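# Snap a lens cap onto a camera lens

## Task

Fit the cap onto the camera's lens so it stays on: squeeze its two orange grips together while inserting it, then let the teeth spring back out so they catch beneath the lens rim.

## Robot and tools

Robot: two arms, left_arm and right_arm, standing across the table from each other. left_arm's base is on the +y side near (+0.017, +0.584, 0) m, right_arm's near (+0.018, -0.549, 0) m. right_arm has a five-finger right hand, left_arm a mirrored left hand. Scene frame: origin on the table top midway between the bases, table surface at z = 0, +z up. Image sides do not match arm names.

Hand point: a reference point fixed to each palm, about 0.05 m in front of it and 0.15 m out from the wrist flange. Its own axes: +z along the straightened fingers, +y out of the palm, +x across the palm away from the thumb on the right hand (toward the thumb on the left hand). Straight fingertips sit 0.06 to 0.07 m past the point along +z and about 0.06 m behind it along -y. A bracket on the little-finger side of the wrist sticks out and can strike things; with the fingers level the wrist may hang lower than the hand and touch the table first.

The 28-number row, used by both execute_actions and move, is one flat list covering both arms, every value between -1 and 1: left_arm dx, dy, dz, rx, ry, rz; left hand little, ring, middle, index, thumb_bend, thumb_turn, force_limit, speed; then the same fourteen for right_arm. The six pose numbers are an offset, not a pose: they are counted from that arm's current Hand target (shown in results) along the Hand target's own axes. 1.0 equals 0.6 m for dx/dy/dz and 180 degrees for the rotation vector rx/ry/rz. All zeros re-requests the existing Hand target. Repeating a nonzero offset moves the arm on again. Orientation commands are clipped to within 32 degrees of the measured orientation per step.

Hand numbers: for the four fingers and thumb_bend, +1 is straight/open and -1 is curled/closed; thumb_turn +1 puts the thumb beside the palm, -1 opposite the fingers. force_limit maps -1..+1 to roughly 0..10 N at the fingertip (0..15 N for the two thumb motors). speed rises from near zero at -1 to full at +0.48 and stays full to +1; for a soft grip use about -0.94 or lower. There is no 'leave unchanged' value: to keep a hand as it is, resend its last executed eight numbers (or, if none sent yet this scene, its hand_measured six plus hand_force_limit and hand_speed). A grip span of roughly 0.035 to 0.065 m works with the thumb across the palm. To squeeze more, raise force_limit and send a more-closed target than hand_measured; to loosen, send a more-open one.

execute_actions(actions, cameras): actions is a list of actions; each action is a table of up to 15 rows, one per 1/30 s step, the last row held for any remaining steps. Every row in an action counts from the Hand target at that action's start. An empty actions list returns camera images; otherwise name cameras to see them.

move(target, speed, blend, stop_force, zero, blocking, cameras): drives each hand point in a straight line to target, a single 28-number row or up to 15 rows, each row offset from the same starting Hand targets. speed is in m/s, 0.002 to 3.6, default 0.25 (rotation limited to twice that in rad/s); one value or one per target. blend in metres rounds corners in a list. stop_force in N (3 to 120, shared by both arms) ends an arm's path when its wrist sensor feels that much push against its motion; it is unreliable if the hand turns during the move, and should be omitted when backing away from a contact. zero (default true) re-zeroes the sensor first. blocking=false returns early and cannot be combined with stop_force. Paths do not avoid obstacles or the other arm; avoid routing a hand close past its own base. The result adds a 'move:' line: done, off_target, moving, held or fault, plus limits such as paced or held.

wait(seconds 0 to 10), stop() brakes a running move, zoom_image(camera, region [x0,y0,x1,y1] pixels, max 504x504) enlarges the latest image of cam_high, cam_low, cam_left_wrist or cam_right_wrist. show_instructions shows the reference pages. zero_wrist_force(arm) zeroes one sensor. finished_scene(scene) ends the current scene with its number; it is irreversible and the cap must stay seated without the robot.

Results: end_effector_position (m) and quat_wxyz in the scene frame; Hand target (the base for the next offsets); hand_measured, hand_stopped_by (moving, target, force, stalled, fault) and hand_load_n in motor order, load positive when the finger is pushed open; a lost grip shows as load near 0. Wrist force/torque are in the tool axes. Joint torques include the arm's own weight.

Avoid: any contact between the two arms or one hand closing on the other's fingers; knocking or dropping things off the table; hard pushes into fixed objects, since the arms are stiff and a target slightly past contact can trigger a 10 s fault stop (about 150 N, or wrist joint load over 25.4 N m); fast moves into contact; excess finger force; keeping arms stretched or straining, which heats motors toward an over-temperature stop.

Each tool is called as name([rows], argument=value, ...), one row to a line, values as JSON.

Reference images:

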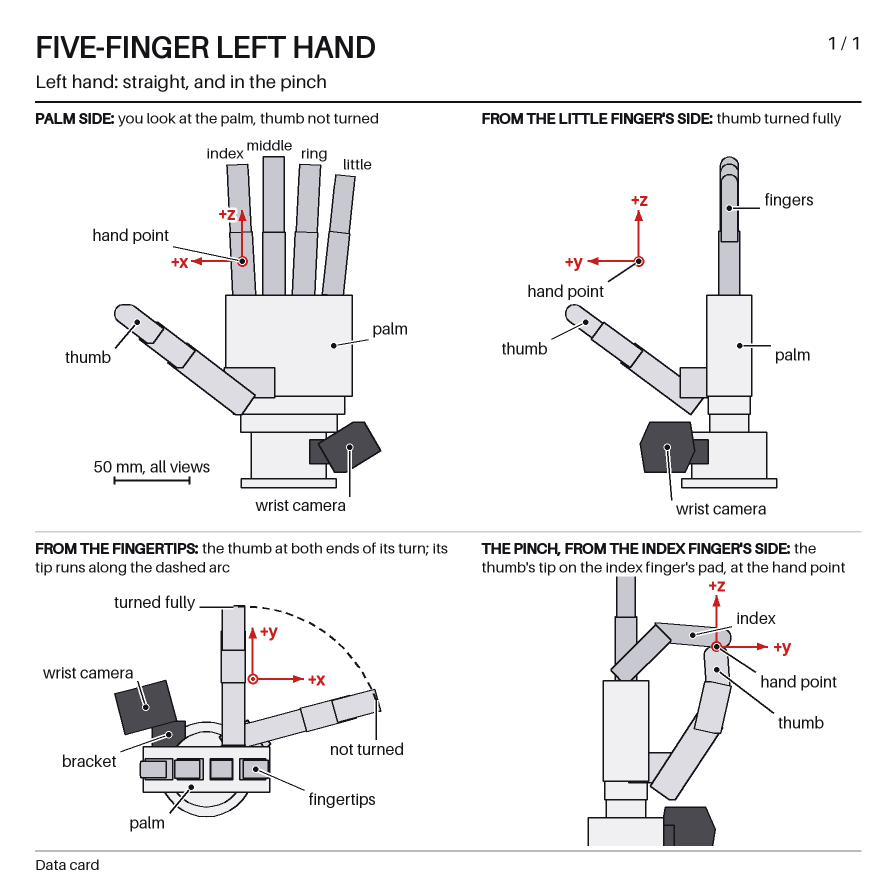

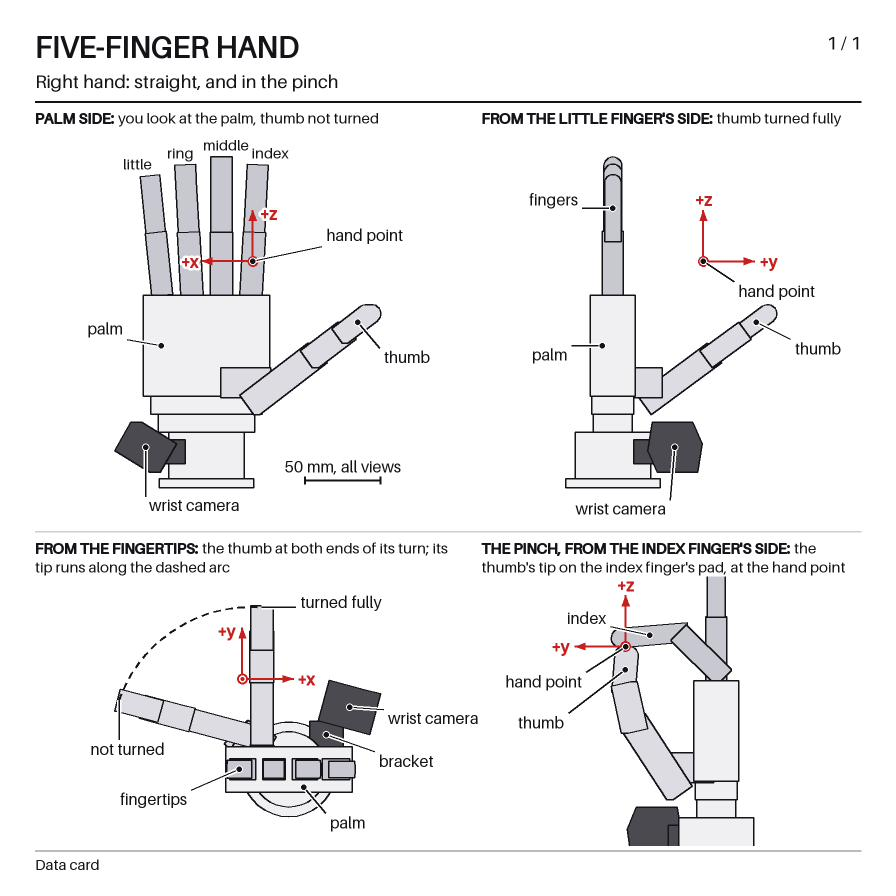

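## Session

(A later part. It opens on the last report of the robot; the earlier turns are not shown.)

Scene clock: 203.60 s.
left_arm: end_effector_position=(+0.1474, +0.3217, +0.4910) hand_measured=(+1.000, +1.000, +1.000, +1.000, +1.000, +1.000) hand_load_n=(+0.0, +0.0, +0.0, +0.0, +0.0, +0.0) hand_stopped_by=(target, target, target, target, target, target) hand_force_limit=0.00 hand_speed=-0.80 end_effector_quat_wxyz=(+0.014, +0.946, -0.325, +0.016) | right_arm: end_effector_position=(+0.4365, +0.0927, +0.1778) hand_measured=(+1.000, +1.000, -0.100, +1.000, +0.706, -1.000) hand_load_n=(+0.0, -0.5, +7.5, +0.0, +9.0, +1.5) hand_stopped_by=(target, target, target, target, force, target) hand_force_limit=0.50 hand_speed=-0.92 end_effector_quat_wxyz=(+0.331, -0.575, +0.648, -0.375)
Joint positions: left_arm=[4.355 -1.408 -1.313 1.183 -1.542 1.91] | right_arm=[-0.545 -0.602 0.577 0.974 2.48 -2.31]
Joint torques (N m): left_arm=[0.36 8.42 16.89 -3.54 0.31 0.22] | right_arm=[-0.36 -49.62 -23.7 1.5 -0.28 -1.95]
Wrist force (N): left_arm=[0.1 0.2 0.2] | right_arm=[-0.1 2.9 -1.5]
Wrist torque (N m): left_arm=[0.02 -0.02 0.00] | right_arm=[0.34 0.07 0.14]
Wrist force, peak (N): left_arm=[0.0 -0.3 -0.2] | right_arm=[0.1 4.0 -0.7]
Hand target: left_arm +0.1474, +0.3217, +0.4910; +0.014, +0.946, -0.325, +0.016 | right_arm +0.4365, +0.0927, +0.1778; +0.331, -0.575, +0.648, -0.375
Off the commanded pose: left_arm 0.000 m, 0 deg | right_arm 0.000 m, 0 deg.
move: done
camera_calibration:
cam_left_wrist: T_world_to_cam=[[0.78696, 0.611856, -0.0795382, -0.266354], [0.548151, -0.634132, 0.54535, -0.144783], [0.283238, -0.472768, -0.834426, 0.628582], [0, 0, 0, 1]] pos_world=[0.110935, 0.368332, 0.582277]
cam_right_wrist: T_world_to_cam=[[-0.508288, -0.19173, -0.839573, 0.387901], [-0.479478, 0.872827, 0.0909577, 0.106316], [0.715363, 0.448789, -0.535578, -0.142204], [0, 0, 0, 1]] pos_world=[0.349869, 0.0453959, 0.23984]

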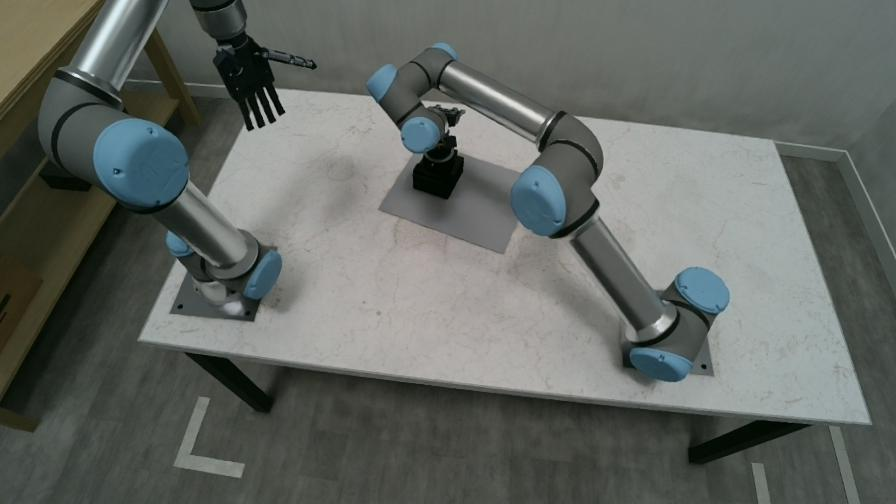

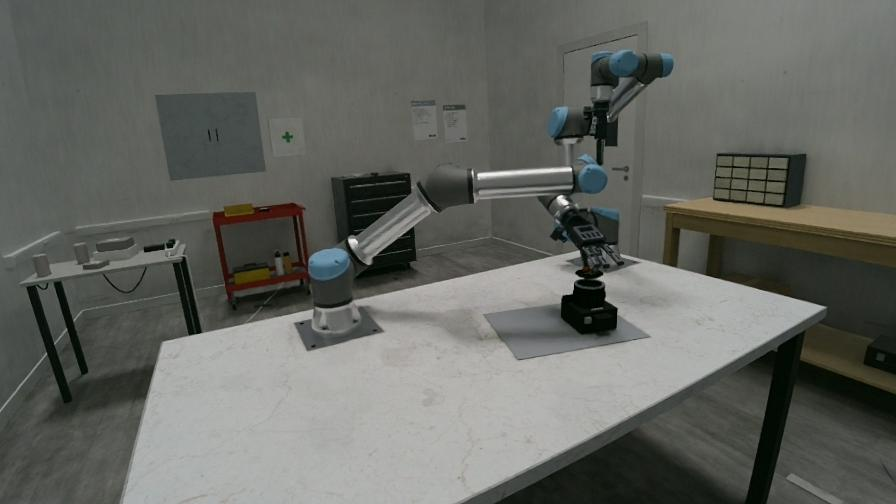

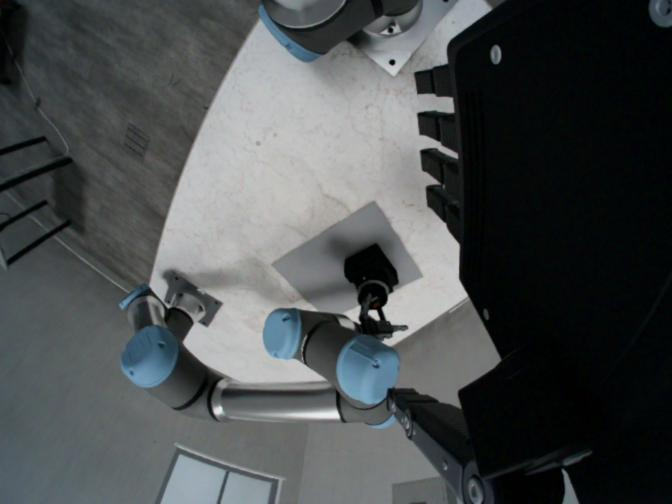

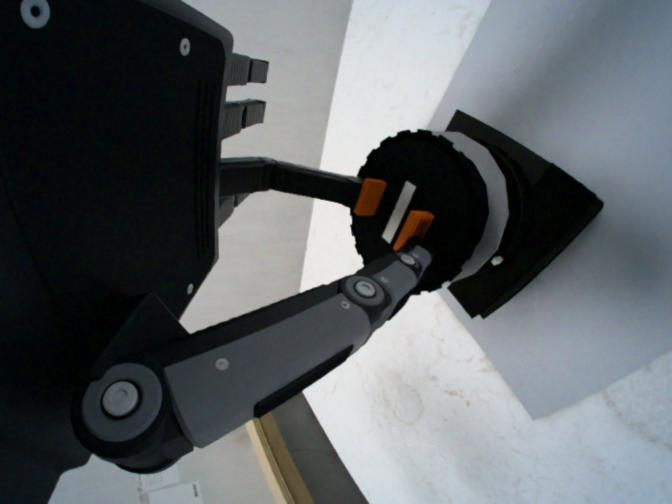

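move(target=[0,0,0,0,0,0,1,1,1,1,1,1,0,-0.8,-0.0002,0.0173,0.0193,0,0,0,1,1,-0.1,1,0.4,-1,0.5,-0.92], speed=0.05, stop_force=5, cameras=["all"])

zoom_image(camera="cam_right_wrist", region=[420, 115, 530, 295])

zoom_image(camera="cam_low", region=[560, 260, 620, 320])

zoom_image(camera="cam_left_wrist", region=[345, 265, 405, 325])

zoom_image(camera="cam_high", region=[410, 125, 470, 185])

Scene clock: 268.10 s.
left_arm: end_effector_position=(+0.1474, +0.3217, +0.4910) hand_measured=(+1.000, +1.000, +1.000, +1.000, +1.000, +1.000) hand_load_n=(+0.0, +0.0, +0.0, +0.0, +0.0, +0.0) hand_stopped_by=(target, target, target, target, target, target) hand_force_limit=0.00 hand_speed=-0.80 end_effector_quat_wxyz=(+0.014, +0.946, -0.325, +0.016) | right_arm: end_effector_position=(+0.4414, +0.0922, +0.1630) hand_measured=(+1.000, +1.000, -0.100, +1.000, +0.706, -1.000) hand_load_n=(+0.0, +0.0, +7.5, +0.0, +9.0, +1.5) hand_stopped_by=(target, target, target, target, force, target) hand_force_limit=0.50 hand_speed=-0.92 end_effector_quat_wxyz=(+0.331, -0.575, +0.648, -0.375)
Joint positions: left_arm=[4.355 -1.408 -1.313 1.183 -1.542 1.91] | right_arm=[-0.552 -0.599 0.608 0.933 2.476 -2.318]
Joint torques (N m): left_arm=[1.05 8.95 18.34 -3.65 0.21 0.02] | right_arm=[10.62 -60.73 -23.51 2.64 2.88 0.63]
Wrist force (N): left_arm=[0.0 0.0 0.0] | right_arm=[0.1 3.0 -1.5]
Wrist torque (N m): left_arm=[0.00 -0.01 0.01] | right_arm=[0.35 0.06 0.20]
Wrist force, peak (N): left_arm=[0.0 0.0 -0.5] | right_arm=[-0.1 3.4 -1.0]
Hand target: left_arm +0.1474, +0.3217, +0.4910; +0.014, +0.946, -0.325, +0.016 | right_arm +0.4414, +0.0922, +0.1630; +0.331, -0.575, +0.648, -0.375
Off the commanded pose: left_arm 0.000 m, 0 deg | right_arm 0.000 m, 0 deg.
move: done
camera_calibration:
cam_left_wrist: T_world_to_cam=[[0.78696, 0.611856, -0.0795382, -0.266354], [0.548151, -0.634132, 0.54535, -0.144783], [0.283238, -0.472768, -0.834426, 0.628582], [0, 0, 0, 1]] pos_world=[0.110935, 0.368332, 0.582277]
cam_right_wrist: T_world_to_cam=[[-0.508387, -0.191693, -0.839522, 0.377892], [-0.479428, 0.872848, 0.0910234, 0.110415], [0.715326, 0.448766, -0.535648, -0.153381], [0, 0, 0, 1]] pos_world=[0.354769, 0.0448959, 0.22504]

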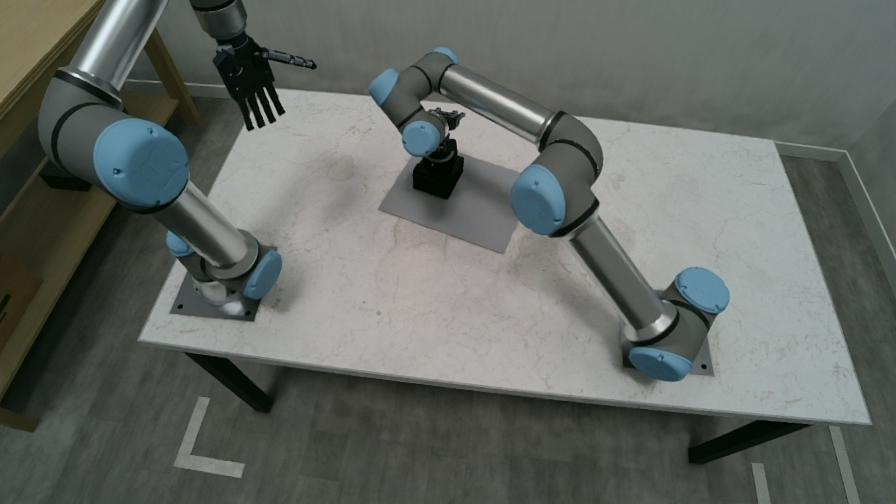

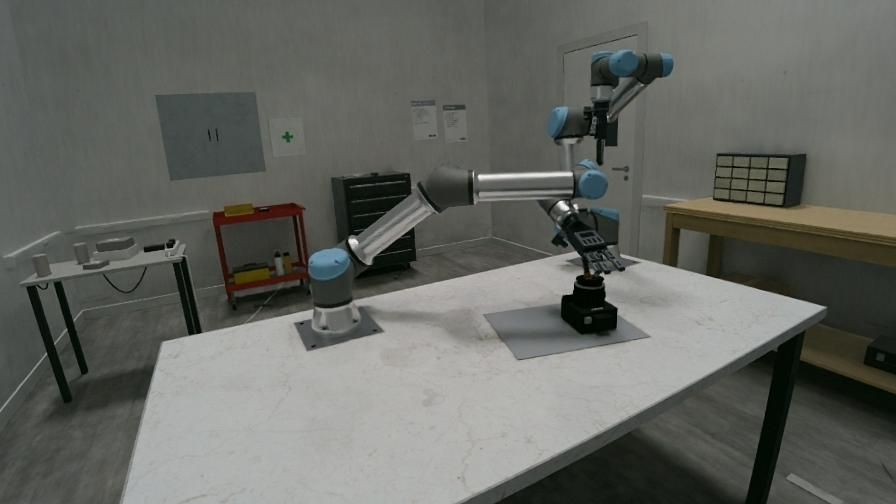

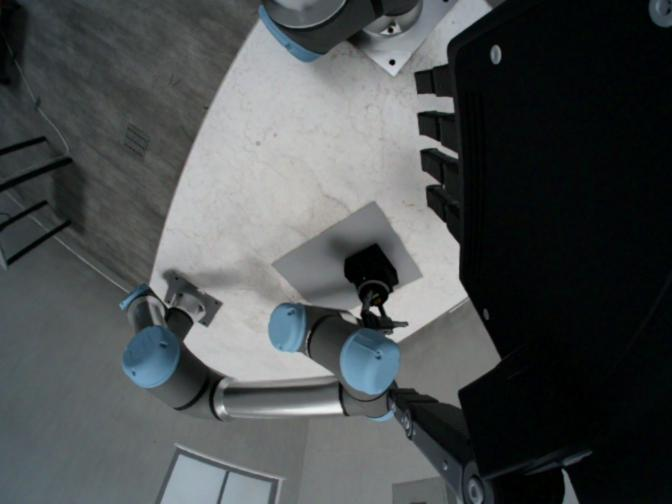

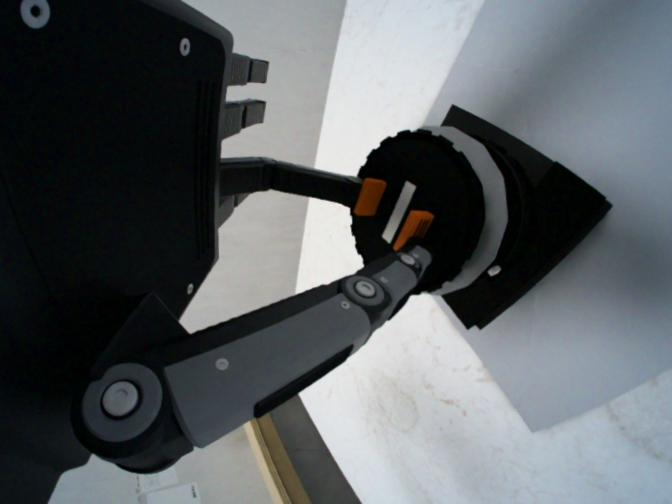

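Scaled by 2.800 from the camera's 672x504 image, which has a finer 960x720 frame.

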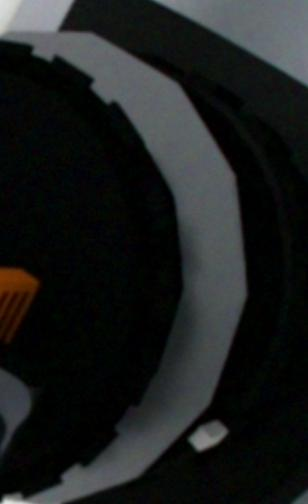

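Scaled by 8.400 from the camera's 896x504 image, which has a finer 1280x720 frame.

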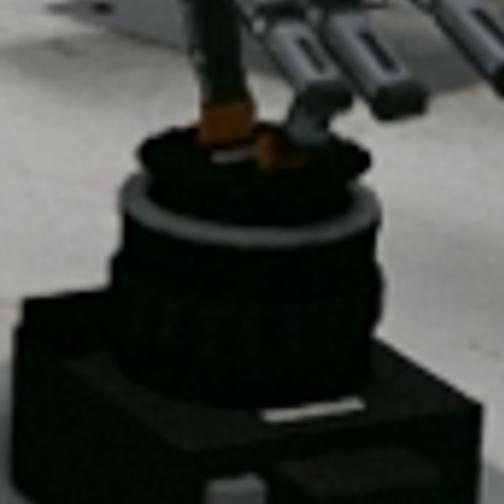

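Scaled by 8.400 from the camera's 672x504 image, which has a finer 960x720 frame.

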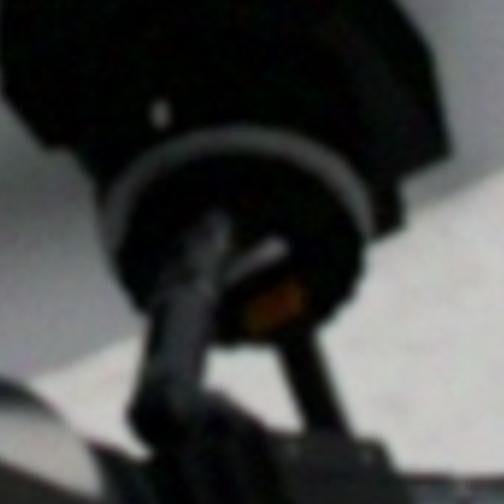

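Scaled by 8.400 from the camera's 896x504 image, which has a finer 1280x720 frame.

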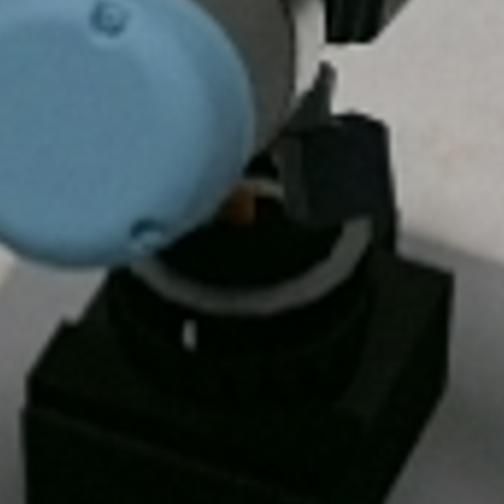

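move(target=[0,0,0,0,0,0,1,1,1,1,1,1,0,-0.8,-0.0001,0.0234,0.0145,0,0,0,1,1,-0.1,1,0.4,-1,0.5,-0.92], speed=0.01, stop_force=4)

move(target=[0,0,0,0,0,0,1,1,1,1,1,1,0,-0.8,0,0.0087,0.005,0,0,0,1,1,-0.1,1,0.4,-1,0.5,-0.92], speed=0.006, stop_force=6, cameras=["cam_right_wrist","cam_low"])

zoom_image(camera="cam_right_wrist", region=[330, 110, 530, 310])

zoom_image(camera="cam_low", region=[560, 260, 620, 320])

Scene clock: 299.43 s.
left_arm: end_effector_position=(+0.1474, +0.3217, +0.4910) hand_measured=(+1.000, +1.000, +1.000, +1.000, +1.000, +1.000) hand_load_n=(+0.0, +0.0, +0.0, +0.5, +0.0, +0.0) hand_stopped_by=(target, target, target, target, target, target) hand_force_limit=0.00 hand_speed=-0.80 end_effector_quat_wxyz=(+0.014, +0.946, -0.325, +0.016) | right_arm: end_effector_position=(+0.4417, +0.0921, +0.1540) hand_measured=(+1.000, +1.000, -0.100, +1.000, +0.706, -1.000) hand_load_n=(-0.5, +0.0, +8.0, +0.0, +8.5, +0.0) hand_stopped_by=(target, target, target, target, force, target) hand_force_limit=0.50 hand_speed=-0.92 end_effector_quat_wxyz=(+0.331, -0.575, +0.648, -0.375)
Joint positions: left_arm=[4.355 -1.408 -1.313 1.183 -1.542 1.91] | right_arm=[-0.552 -0.598 0.629 0.911 2.476 -2.319]
Joint torques (N m): left_arm=[0.87 8.32 18.6 -3.86 0.21 0.2] | right_arm=[-3.76 -55.72 -23.46 2.38 -0.74 0.02]
Wrist force (N): left_arm=[-0.1 0.2 0.0] | right_arm=[1.1 0.7 -2.6]
Wrist torque (N m): left_arm=[0.04 0.01 -0.01] | right_arm=[0.26 0.08 0.13]
Wrist force, peak (N): left_arm=[0.3 0.0 -0.2] | right_arm=[2.5 -2.0 -4.1]
Hand target: left_arm +0.1474, +0.3217, +0.4910; +0.014, +0.946, -0.325, +0.016 | right_arm +0.4416, +0.0922, +0.1540; +0.331, -0.575, +0.648, -0.375 (not the last commanded pose)
Off the commanded pose: left_arm 0.000 m, 0 deg | right_arm 0.008 m, 0 deg.
move: contact (right_arm)

Scene clock: 300.37 s.
left_arm: end_effector_position=(+0.1474, +0.3217, +0.4910) hand_measured=(+1.000, +1.000, +1.000, +1.000, +1.000, +1.000) hand_load_n=(+0.0, +0.0, +0.0, +0.0, +0.0, +0.0) hand_stopped_by=(target, target, target, target, target, target) hand_force_limit=0.00 hand_speed=-0.80 end_effector_quat_wxyz=(+0.014, +0.946, -0.325, +0.016) | right_arm: end_effector_position=(+0.4417, +0.0922, +0.1534) hand_measured=(+1.000, +1.000, -0.100, +1.000, +0.706, -1.000) hand_load_n=(+0.0, +0.0, +7.5, +0.0, +8.5, -1.0) hand_stopped_by=(target, target, target, target, force, target) hand_force_limit=0.50 hand_speed=-0.92 end_effector_quat_wxyz=(+0.331, -0.575, +0.648, -0.375)
Joint positions: left_arm=[4.355 -1.408 -1.313 1.183 -1.542 1.91] | right_arm=[-0.552 -0.598 0.63 0.91 2.476 -2.319]
Joint torques (N m): left_arm=[0.34 8.76 18.16 -3.9 0.17 0.12] | right_arm=[-2.93 -50.73 -21.61 1.9 -0.65 -0.35]
Wrist force (N): left_arm=[0.0 0.2 0.0] | right_arm=[3.0 -4.8 -5.8]
Wrist torque (N m): left_arm=[0.03 -0.01 0.00] | right_arm=[0.04 0.12 0.01]
Wrist force, peak (N): left_arm=[0.3 0.0 -0.2] | right_arm=[2.8 -9.3 -8.3]
Hand target: left_arm +0.1474, +0.3217, +0.4910; +0.014, +0.946, -0.325, +0.016 | right_arm +0.4417, +0.0922, +0.1534; +0.331, -0.575, +0.648, -0.375 (not the last commanded pose)
Off the commanded pose: left_arm 0.000 m, 0 deg | right_arm 0.005 m, 0 deg.
move: contact (right_arm)
camera_calibration:
cam_right_wrist: T_world_to_cam=[[-0.508327, -0.191657, -0.839566, 0.369972], [-0.479435, 0.872844, 0.0910271, 0.111435], [0.715364, 0.448789, -0.535577, -0.158768], [0, 0, 0, 1]] pos_world=[0.355069, 0.0448958, 0.21544]
Images, in order (width x height): cam_low 896x504, cam_right_wrist 672x504.

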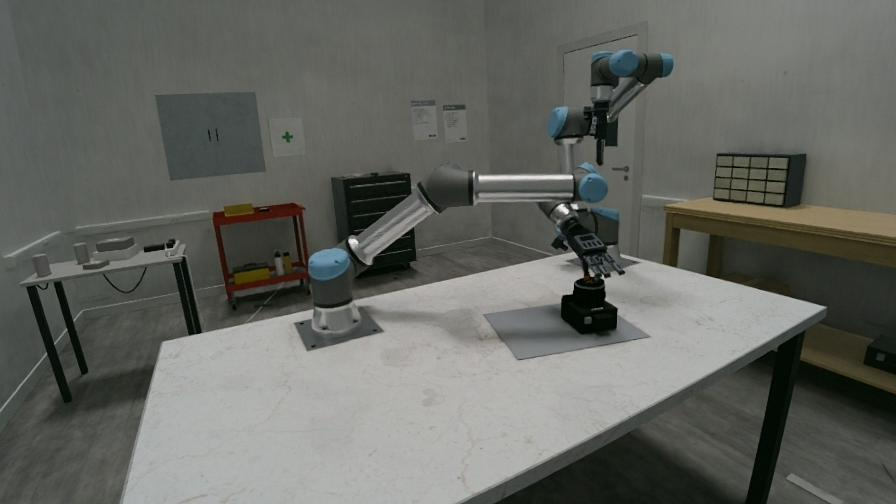

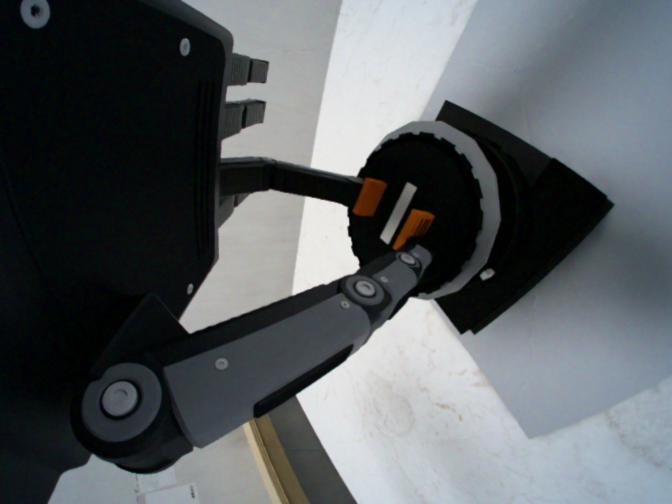

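Scaled by 2.520 from the camera's 672x504 image, which has a finer 960x720 frame.

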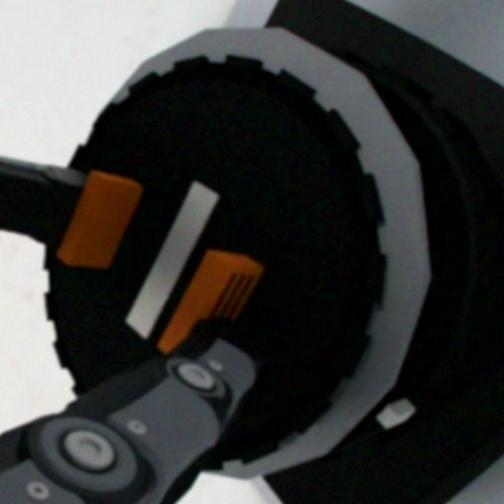

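Scaled by 8.400 from the camera's 896x504 image, which has a finer 1280x720 frame.

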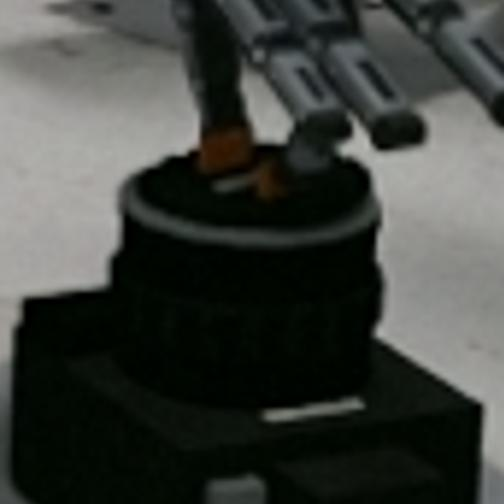

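move(target=[0,0,0,0,0,0,1,1,1,1,1,1,0,-0.8,0.0021,-0.0033,-0.001,0,0,0,1,1,-0.1,1,0.4,-1,0.5,-0.92], speed=0.01)

move(target=[0,0,0,0,0,0,1,1,1,1,1,1,0,-0.8,0,0.0130,0.0075,0,0,0,1,1,-0.1,1,0.4,-1,0.5,-0.92], speed=0.006, stop_force=4, cameras=["cam_right_wrist","cam_low"])

zoom_image(camera="cam_right_wrist", region=[330, 110, 530, 310])

zoom_image(camera="cam_low", region=[560, 260, 620, 320])

Scene clock: 331.83 s.
left_arm: end_effector_position=(+0.1474, +0.3217, +0.4910) hand_measured=(+1.000, +1.000, +1.000, +1.000, +1.000, +1.000) hand_load_n=(+0.0, +0.0, +0.0, +0.0, +0.0, +0.0) hand_stopped_by=(target, target, target, target, target, target) hand_force_limit=0.00 hand_speed=-0.80 end_effector_quat_wxyz=(+0.014, +0.946, -0.325, +0.016) | right_arm: end_effector_position=(+0.4420, +0.0908, +0.1555) hand_measured=(+1.000, +1.000, -0.100, +1.000, +0.706, -1.000) hand_load_n=(+0.0, +0.0, +7.5, +0.0, +8.5, +1.5) hand_stopped_by=(target, target, target, target, force, target) hand_force_limit=0.50 hand_speed=-0.92 end_effector_quat_wxyz=(+0.331, -0.575, +0.648, -0.375)
Joint positions: left_arm=[4.355 -1.408 -1.313 1.183 -1.542 1.91] | right_arm=[-0.554 -0.603 0.635 0.909 2.475 -2.321]
Joint torques (N m): left_arm=[0.53 8.75 19.32 -4.03 0.41 0.06] | right_arm=[-10.23 -54.21 -13.47 -0.39 -0.25 -1.57]
Wrist force (N): left_arm=[0.0 -0.1 -0.3] | right_arm=[0.0 3.1 -1.4]
Wrist torque (N m): left_arm=[0.00 -0.01 0.00] | right_arm=[0.36 0.07 0.20]
Wrist force, peak (N): left_arm=[0.1 0.2 -0.4] | right_arm=[2.8 -5.5 -6.5]
Hand target: left_arm +0.1474, +0.3217, +0.4910; +0.014, +0.946, -0.325, +0.016 | right_arm +0.4420, +0.0908, +0.1554; +0.331, -0.575, +0.648, -0.375
Off the commanded pose: left_arm 0.000 m, 0 deg | right_arm 0.000 m, 0 deg.
move: done

Scene clock: 333.57 s.
left_arm: end_effector_position=(+0.1474, +0.3217, +0.4910) hand_measured=(+1.000, +1.000, +1.000, +1.000, +1.000, +1.000) hand_load_n=(+0.0, +0.0, +0.0, +0.0, +0.0, +0.0) hand_stopped_by=(target, target, target, target, target, target) hand_force_limit=0.00 hand_speed=-0.80 end_effector_quat_wxyz=(+0.014, +0.946, -0.325, +0.016) | right_arm: end_effector_position=(+0.4420, +0.0908, +0.1501) hand_measured=(+1.000, +1.000, -0.100, +1.000, +0.706, -1.000) hand_load_n=(-0.5, +0.0, +8.5, +0.0, +7.5, +1.5) hand_stopped_by=(target, target, target, target, force, target) hand_force_limit=0.50 hand_speed=-0.92 end_effector_quat_wxyz=(+0.331, -0.575, +0.648, -0.375)
Joint positions: left_arm=[4.355 -1.408 -1.313 1.183 -1.542 1.91] | right_arm=[-0.554 -0.602 0.647 0.896 2.475 -2.321]
Joint torques (N m): left_arm=[0.62 8.93 19 -3.93 0.15 0.26] | right_arm=[-3.59 -51.56 -22.41 2.64 1.18 0.01]
Wrist force (N): left_arm=[0.1 0.0 -0.1] | right_arm=[-0.2 -1.1 -3.8]
Wrist torque (N m): left_arm=[0.00 -0.01 0.00] | right_arm=[0.15 0.13 0.11]
Wrist force, peak (N): left_arm=[0.1 -0.2 -0.2] | right_arm=[-0.5 -5.2 -5.7]
Hand target: left_arm +0.1474, +0.3217, +0.4910; +0.014, +0.946, -0.325, +0.016 | right_arm +0.4420, +0.0908, +0.1501; +0.331, -0.575, +0.648, -0.375 (not the last commanded pose)
Off the commanded pose: left_arm 0.000 m, 0 deg | right_arm 0.004 m, 0 deg.
move: contact (right_arm)
camera_calibration:
cam_right_wrist: T_world_to_cam=[[-0.508327, -0.191657, -0.839566, 0.367104], [-0.479435, 0.872844, 0.0910271, 0.113013], [0.715364, 0.448789, -0.535577, -0.160166], [0, 0, 0, 1]] pos_world=[0.355369, 0.0435958, 0.21214]
Images, in order (width x height): cam_low 896x504, cam_right_wrist 672x504.

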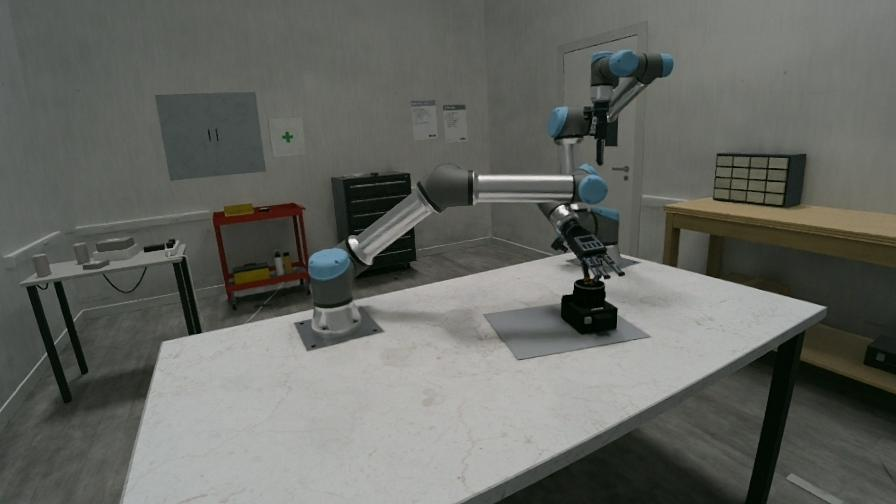

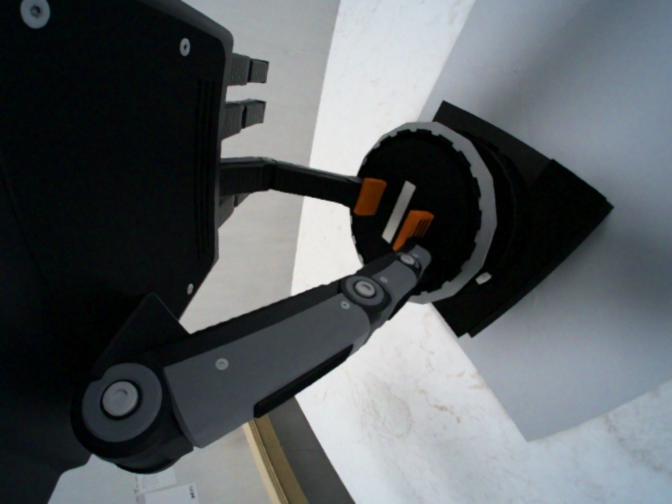

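Scaled by 2.520 from the camera's 672x504 image, which has a finer 960x720 frame.

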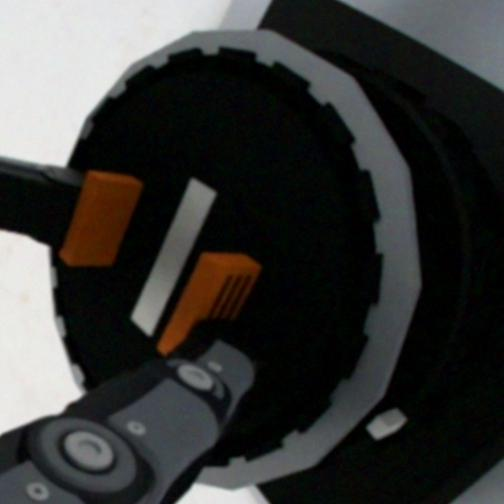

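Scaled by 8.400 from the camera's 896x504 image, which has a finer 1280x720 frame.

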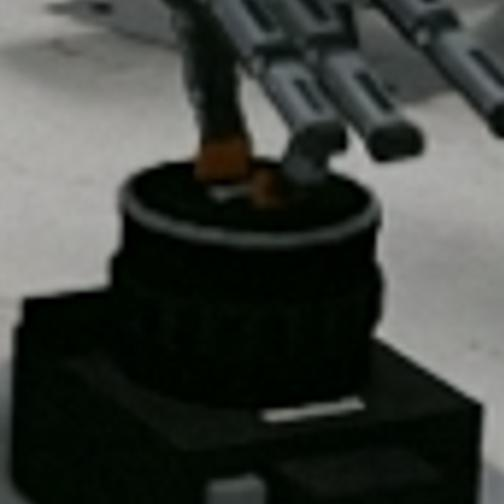

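move(target=[0,0,0,0,0,0,1,1,1,1,1,1,0,-0.8,0,0.00722,0.00417,0,0,0,1,1,-0.1,1,0.4,-1,0.5,-0.92], speed=0.006, stop_force=7, cameras=[])

Scene clock: 358.10 s.
left_arm: end_effector_position=(+0.1474, +0.3217, +0.4910) hand_measured=(+1.000, +1.000, +1.000, +1.000, +1.000, +1.000) hand_load_n=(+0.0, +0.0, +0.0, +0.0, +0.0, +0.0) hand_stopped_by=(target, target, target, target, target, target) hand_force_limit=0.00 hand_speed=-0.80 end_effector_quat_wxyz=(+0.014, +0.946, -0.325, +0.016) | right_arm: end_effector_position=(+0.4420, +0.0909, +0.1499) hand_measured=(+1.000, +1.000, -0.100, +1.000, +0.706, -1.000) hand_load_n=(+0.0, +0.0, +8.0, +0.0, +7.5, +1.0) hand_stopped_by=(target, target, target, target, force, target) hand_force_limit=0.50 hand_speed=-0.92 end_effector_quat_wxyz=(+0.332, -0.575, +0.648, -0.375)
Joint positions: left_arm=[4.355 -1.408 -1.313 1.183 -1.542 1.91] | right_arm=[-0.554 -0.602 0.647 0.895 2.475 -2.321]
Joint torques (N m): left_arm=[0.99 9.14 19.71 -4.02 0.09 -0.16] | right_arm=[-3.48 -47.49 -20.49 2.46 1.09 -0.2]
Wrist force (N): left_arm=[-0.1 0.0 -0.1] | right_arm=[-0.2 -6.1 -6.7]
Wrist torque (N m): left_arm=[0.00 0.01 0.00] | right_arm=[-0.05 0.17 0.02]
Wrist force, peak (N): left_arm=[0.3 0.2 0.1] | right_arm=[-0.1 -11.2 -9.3]
Hand target: left_arm +0.1474, +0.3217, +0.4910; +0.014, +0.946, -0.325, +0.016 | right_arm +0.4420, +0.0909, +0.1499; +0.332, -0.575, +0.648, -0.375 (not the last commanded pose)
Off the commanded pose: left_arm 0.000 m, 0 deg | right_arm 0.005 m, 0 deg.
move: contact (right_arm)
No camera images: "cameras" was empty.

move(target=[0,0,0,0,0,0,1,1,1,1,1,1,0,-0.8,0,-0.0034,0.00189,0,0,0,1,1,-0.1,1,0.80,-1,0.5,-0.9], speed=0.01, cameras=[])

Scene clock: 365.13 s.
left_arm: end_effector_position=(+0.1474, +0.3217, +0.4910) hand_measured=(+1.000, +1.000, +1.000, +1.000, +1.000, +1.000) hand_load_n=(+0.0, +0.0, +0.0, +0.0, +0.0, +0.5) hand_stopped_by=(target, target, target, target, target, target) hand_force_limit=0.00 hand_speed=-0.80 end_effector_quat_wxyz=(+0.014, +0.946, -0.325, +0.016) | right_arm: end_effector_position=(+0.4440, +0.0906, +0.1511) hand_measured=(+1.000, +1.000, -0.100, +1.000, +0.802, -1.000) hand_load_n=(+0.0, +0.0, +2.5, +0.0, +2.0, +0.5) hand_stopped_by=(target, target, target, target, target, target) hand_force_limit=0.50 hand_speed=-0.90 end_effector_quat_wxyz=(+0.332, -0.575, +0.648, -0.375)
Joint positions: left_arm=[4.355 -1.408 -1.313 1.183 -1.542 1.91] | right_arm=[-0.557 -0.601 0.642 0.897 2.474 -2.324]
Joint torques (N m): left_arm=[0.51 9.3 19.59 -3.9 0.26 0.2] | right_arm=[-6.52 -47.26 -12.32 1.69 1.16 0.03]
Wrist force (N): left_arm=[0.1 0.0 -0.1] | right_arm=[-0.3 2.5 -2.7]
Wrist torque (N m): left_arm=[0.01 -0.02 0.01] | right_arm=[0.23 0.11 0.20]
Wrist force, peak (N): left_arm=[-0.1 0.2 -0.3] | right_arm=[-0.2 -6.3 -7.3]
Hand target: left_arm +0.1474, +0.3217, +0.4910; +0.014, +0.946, -0.325, +0.016 | right_arm +0.4440, +0.0906, +0.1511; +0.332, -0.575, +0.648, -0.375
Off the commanded pose: left_arm 0.000 m, 0 deg | right_arm 0.000 m, 0 deg.
move: done
No camera images: "cameras" was empty.

move(target=[0,0,0,0,0,0,1,1,1,1,1,1,0,-0.8,0,-0.0026,0.00235,0,0,0,1,1,-0.1,1,0.88,-1,0.5,-0.9], speed=0.01, cameras=["cam_low","cam_right_wrist"])

Scene clock: 371.73 s.
left_arm: end_effector_position=(+0.1474, +0.3217, +0.4910) hand_measured=(+1.000, +1.000, +1.000, +1.000, +1.000, +1.000) hand_load_n=(+0.0, +0.0, +0.0, +0.0, +0.0, +0.0) hand_stopped_by=(target, target, target, target, target, target) hand_force_limit=0.00 hand_speed=-0.80 end_effector_quat_wxyz=(+0.014, +0.946, -0.325, +0.016) | right_arm: end_effector_position=(+0.4460, +0.0904, +0.1518) hand_measured=(+1.000, +1.000, -0.100, +1.000, +0.880, -1.000) hand_load_n=(+0.0, +0.0, +2.5, +0.0, +1.5, +0.5) hand_stopped_by=(target, target, target, target, target, target) hand_force_limit=0.50 hand_speed=-0.90 end_effector_quat_wxyz=(+0.332, -0.575, +0.648, -0.375)
Joint positions: left_arm=[4.355 -1.408 -1.313 1.183 -1.542 1.91] | right_arm=[-0.559 -0.6 0.637 0.898 2.472 -2.328]
Joint torques (N m): left_arm=[0.5 8.76 19.77 -3.87 0.2 0.08] | right_arm=[-6.92 -46.52 -16.68 2.43 0.1 -0.32]
Wrist force (N): left_arm=[0.1 0.0 -0.2] | right_arm=[-0.2 2.1 -2.2]
Wrist torque (N m): left_arm=[0.01 -0.03 0.01] | right_arm=[0.28 0.07 0.20]
Wrist force, peak (N): left_arm=[-0.4 -0.1 -0.1] | right_arm=[0.0 2.0 -4.1]
Hand target: left_arm +0.1474, +0.3217, +0.4910; +0.014, +0.946, -0.325, +0.016 | right_arm +0.4460, +0.0904, +0.1517; +0.332, -0.575, +0.648, -0.375
Off the commanded pose: left_arm 0.000 m, 0 deg | right_arm 0.000 m, 0 deg.
move: done
camera_calibration:
cam_right_wrist: T_world_to_cam=[[-0.508255, -0.191515, -0.839642, 0.370369], [-0.479428, 0.872838, 0.0911216, 0.1152], [0.71542, 0.448861, -0.535442, -0.161999], [0, 0, 0, 1]] pos_world=[0.359369, 0.0430956, 0.21374]
Images, in order (width x height): cam_low 896x504, cam_right_wrist 672x504.

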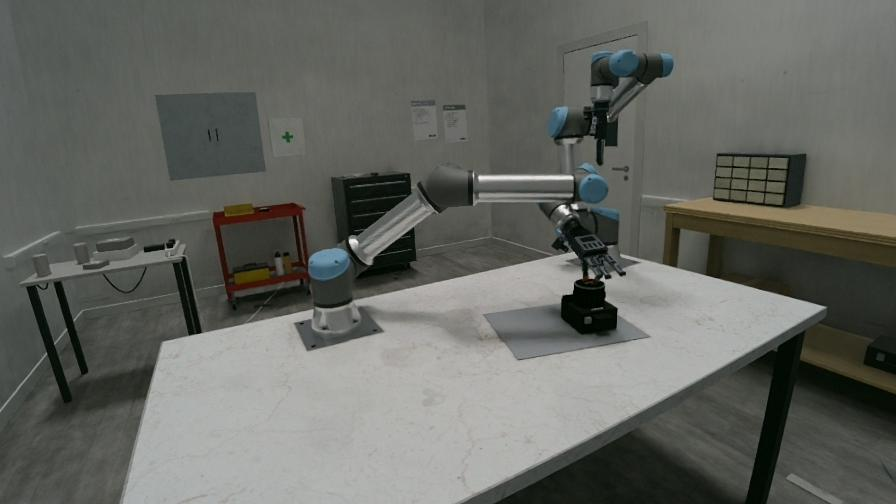

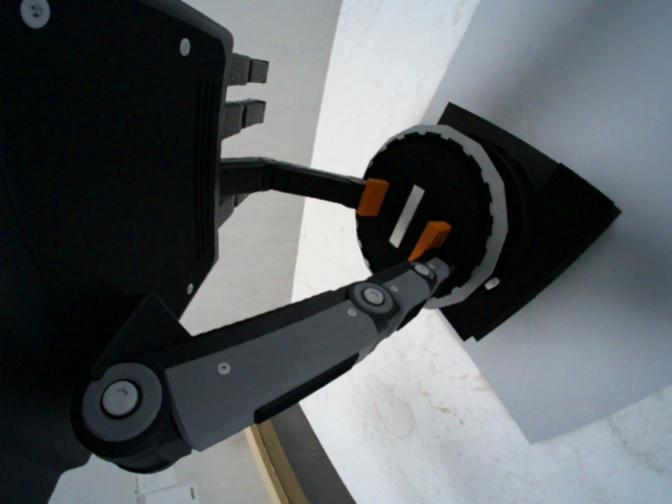

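move(target=[0,0,0,0,0,0,1,1,1,1,1,1,0,-0.8,0,-0.00255,0.0024,0,0,0,1,1,-0.1,1,0.96,-1,0.5,-0.9], speed=0.01, cameras=["cam_low","cam_right_wrist"])

zoom_image(camera="cam_low", region=[540, 200, 660, 345])

zoom_image(camera="cam_right_wrist", region=[320, 90, 560, 330])

Scene clock: 380.73 s.
left_arm: end_effector_position=(+0.1474, +0.3217, +0.4910) hand_measured=(+1.000, +1.000, +1.000, +1.000, +1.000, +1.000) hand_load_n=(+0.0, +0.0, +0.0, +0.0, +0.0, +0.0) hand_stopped_by=(target, target, target, target, target, target) hand_force_limit=0.00 hand_speed=-0.80 end_effector_quat_wxyz=(+0.014, +0.946, -0.325, +0.016) | right_arm: end_effector_position=(+0.4480, +0.0901, +0.1524) hand_measured=(+1.000, +1.000, -0.100, +1.000, +0.960, -1.000) hand_load_n=(+0.0, +0.0, +0.0, +0.0, +0.0, +0.0) hand_stopped_by=(target, target, target, target, target, target) hand_force_limit=0.50 hand_speed=-0.90 end_effector_quat_wxyz=(+0.332, -0.575, +0.648, -0.375)
Joint positions: left_arm=[4.355 -1.408 -1.313 1.183 -1.542 1.91] | right_arm=[-0.562 -0.599 0.633 0.898 2.47 -2.331]
Joint torques (N m): left_arm=[0.14 9.08 19.92 -3.86 0.17 0.05] | right_arm=[-6.63 -46.9 -16.65 2.57 0.18 -0.35]
Wrist force (N): left_arm=[0.0 0.0 -0.2] | right_arm=[-0.2 2.5 -1.8]
Wrist torque (N m): left_arm=[0.02 0.00 0.00] | right_arm=[0.33 0.09 0.18]
Wrist force, peak (N): left_arm=[-0.1 -0.3 -0.2] | right_arm=[0.0 2.8 -1.9]
Hand target: left_arm +0.1474, +0.3217, +0.4910; +0.014, +0.946, -0.325, +0.016 | right_arm +0.4480, +0.0901, +0.1524; +0.332, -0.575, +0.648, -0.375
Off the commanded pose: left_arm 0.000 m, 0 deg | right_arm 0.000 m, 0 deg.
move: done
camera_calibration:
cam_right_wrist: T_world_to_cam=[[-0.508255, -0.191515, -0.839642, 0.371832], [-0.479428, 0.872838, 0.0911216, 0.116366], [0.71542, 0.448861, -0.535442, -0.162973], [0, 0, 0, 1]] pos_world=[0.361369, 0.0427956, 0.21434]
Images, in order (width x height): cam_low 896x504, cam_right_wrist 672x504.

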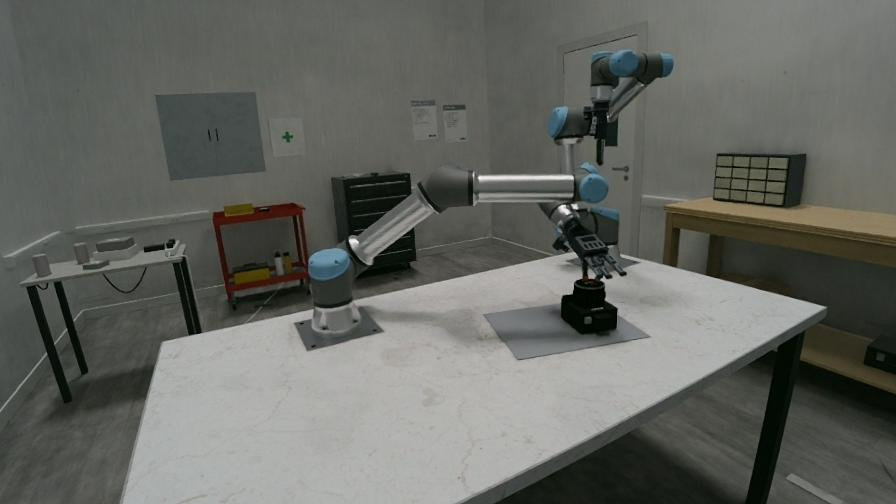

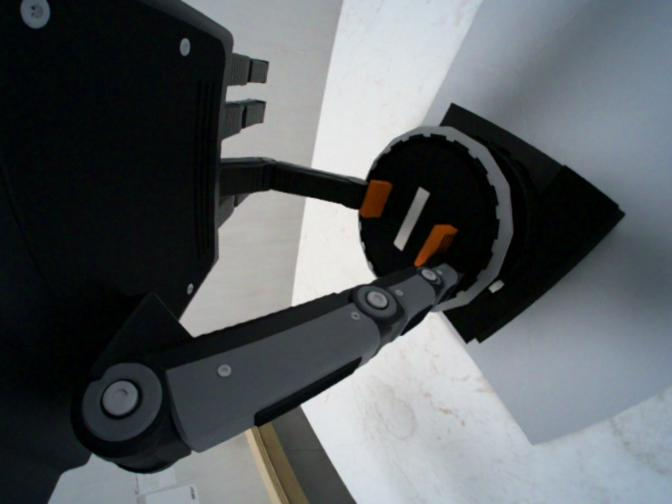

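Scaled by 3.476 from the camera's 896x504 image, which has a finer 1280x720 frame.

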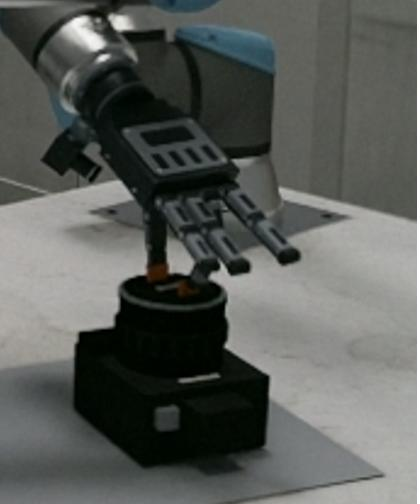

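Scaled by 2.100 from the camera's 672x504 image, which has a finer 960x720 frame.

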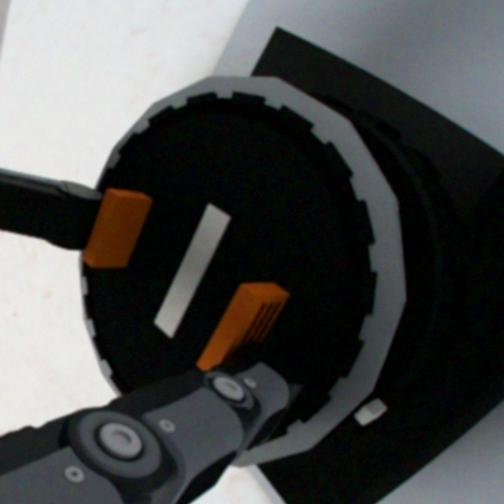

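move([
  [0,0,0,0,0,0,1,1,1,1,1,1,0,-0.8,0,-0.0087,-0.005,0,0,0,1,1,-0.1,1,0.96,-1,0.5,-0.9],
  [0,0,0,0,0,0,1,1,1,1,1,1,0,-0.8,0,-0.0087,-0.005,0,0,0,1,1,0.3,1,1.0,-1,0.5,-0.6],
  [0,0,0,0,0,0,1,1,1,1,1,1,0,-0.8,0,-0.1155,-0.0667,0,0,0,1,1,0.3,1,1.0,-1,0.5,-0.6],
], speed=[0.015,0.05,0.08], cameras=["cam_low","cam_right_wrist"])

zoom_image(camera="cam_low", region=[540, 200, 660, 345])

zoom_image(camera="cam_right_wrist", region=[320, 90, 560, 330])

Scene clock: 392.10 s.
left_arm: end_effector_position=(+0.1474, +0.3217, +0.4910) hand_measured=(+1.000, +1.000, +1.000, +1.000, +1.000, +1.000) hand_load_n=(+0.0, -0.5, +0.0, +0.0, +0.0, +0.0) hand_stopped_by=(target, target, target, target, target, target) hand_force_limit=0.00 hand_speed=-0.80 end_effector_quat_wxyz=(+0.014, +0.946, -0.325, +0.016) | right_arm: end_effector_position=(+0.4479, +0.0903, +0.2322) hand_measured=(+1.000, +1.000, +0.300, +1.000, +1.000, -1.000) hand_load_n=(+0.0, +0.0, +0.0, +0.0, +0.0, +0.0) hand_stopped_by=(target, target, target, target, target, target) hand_force_limit=0.50 hand_speed=-0.60 end_effector_quat_wxyz=(+0.331, -0.575, +0.648, -0.375)
Joint positions: left_arm=[4.355 -1.408 -1.313 1.183 -1.542 1.91] | right_arm=[-0.562 -0.565 0.364 1.134 2.47 -2.331]
Joint torques (N m): left_arm=[0.37 10.01 21.42 -3.76 0.33 0.01] | right_arm=[10.27 -62.02 -9.36 -0.39 2.88 0.65]
Wrist force (N): left_arm=[0.0 0.1 0.0] | right_arm=[0.2 2.7 -1.7]
Wrist torque (N m): left_arm=[0.01 0.00 0.00] | right_arm=[0.36 0.02 0.13]
Wrist force, peak (N): left_arm=[0.2 0.3 -0.2] | right_arm=[-0.2 3.5 -1.2]
Hand target: left_arm +0.1474, +0.3217, +0.4910; +0.014, +0.946, -0.325, +0.016 | right_arm +0.4479, +0.0902, +0.2324; +0.332, -0.575, +0.648, -0.375
Off the commanded pose: left_arm 0.000 m, 0 deg | right_arm 0.000 m, 0 deg.
move: done
camera_calibration:
cam_right_wrist: T_world_to_cam=[[-0.508411, -0.191648, -0.839517, 0.438933], [-0.479402, 0.872858, 0.0910666, 0.108868], [0.715327, 0.448765, -0.535647, -0.120112], [0, 0, 0, 1]] pos_world=[0.361269, 0.0429958, 0.29424]
Images, in order (width x height): cam_low 896x504, cam_right_wrist 672x504.

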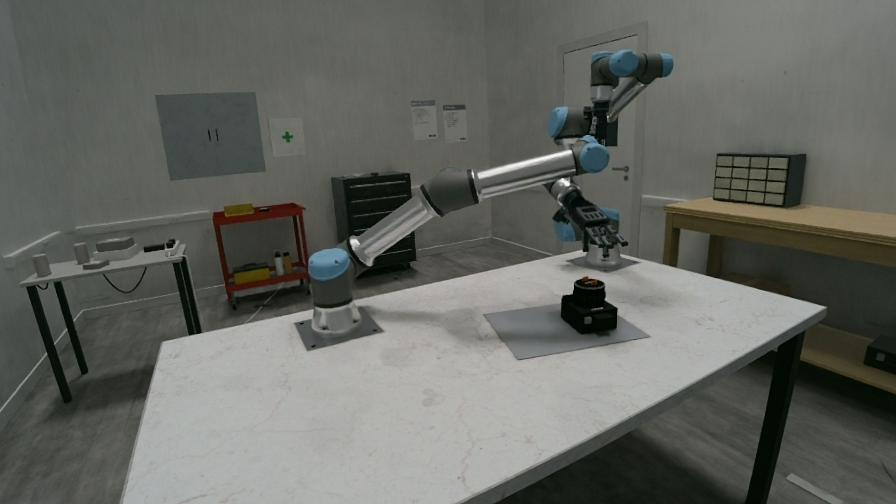

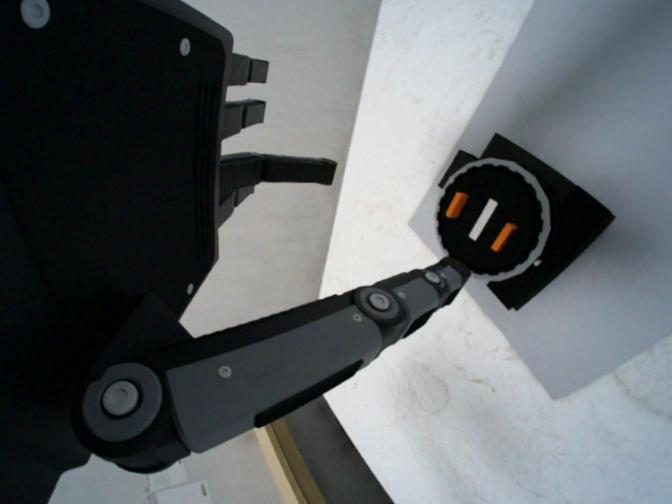

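Scaled by 3.476 from the camera's 896x504 image, which has a finer 1280x720 frame.

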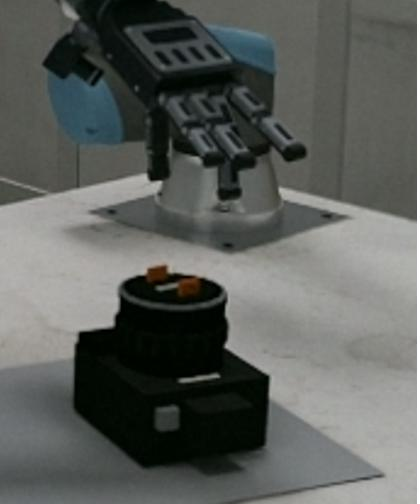

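Scaled by 2.100 from the camera's 672x504 image, which has a finer 960x720 frame.

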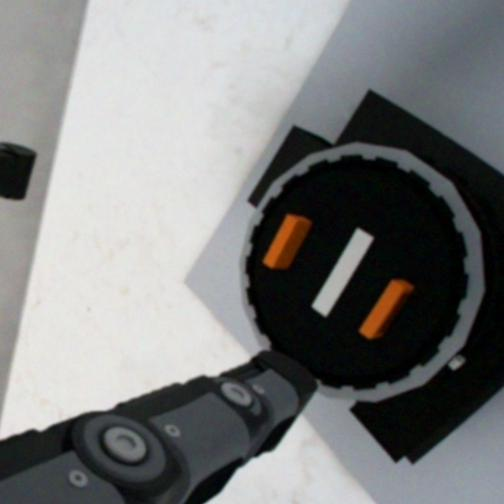

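finished_scene(scene=2)

The scene is finished: the task was done.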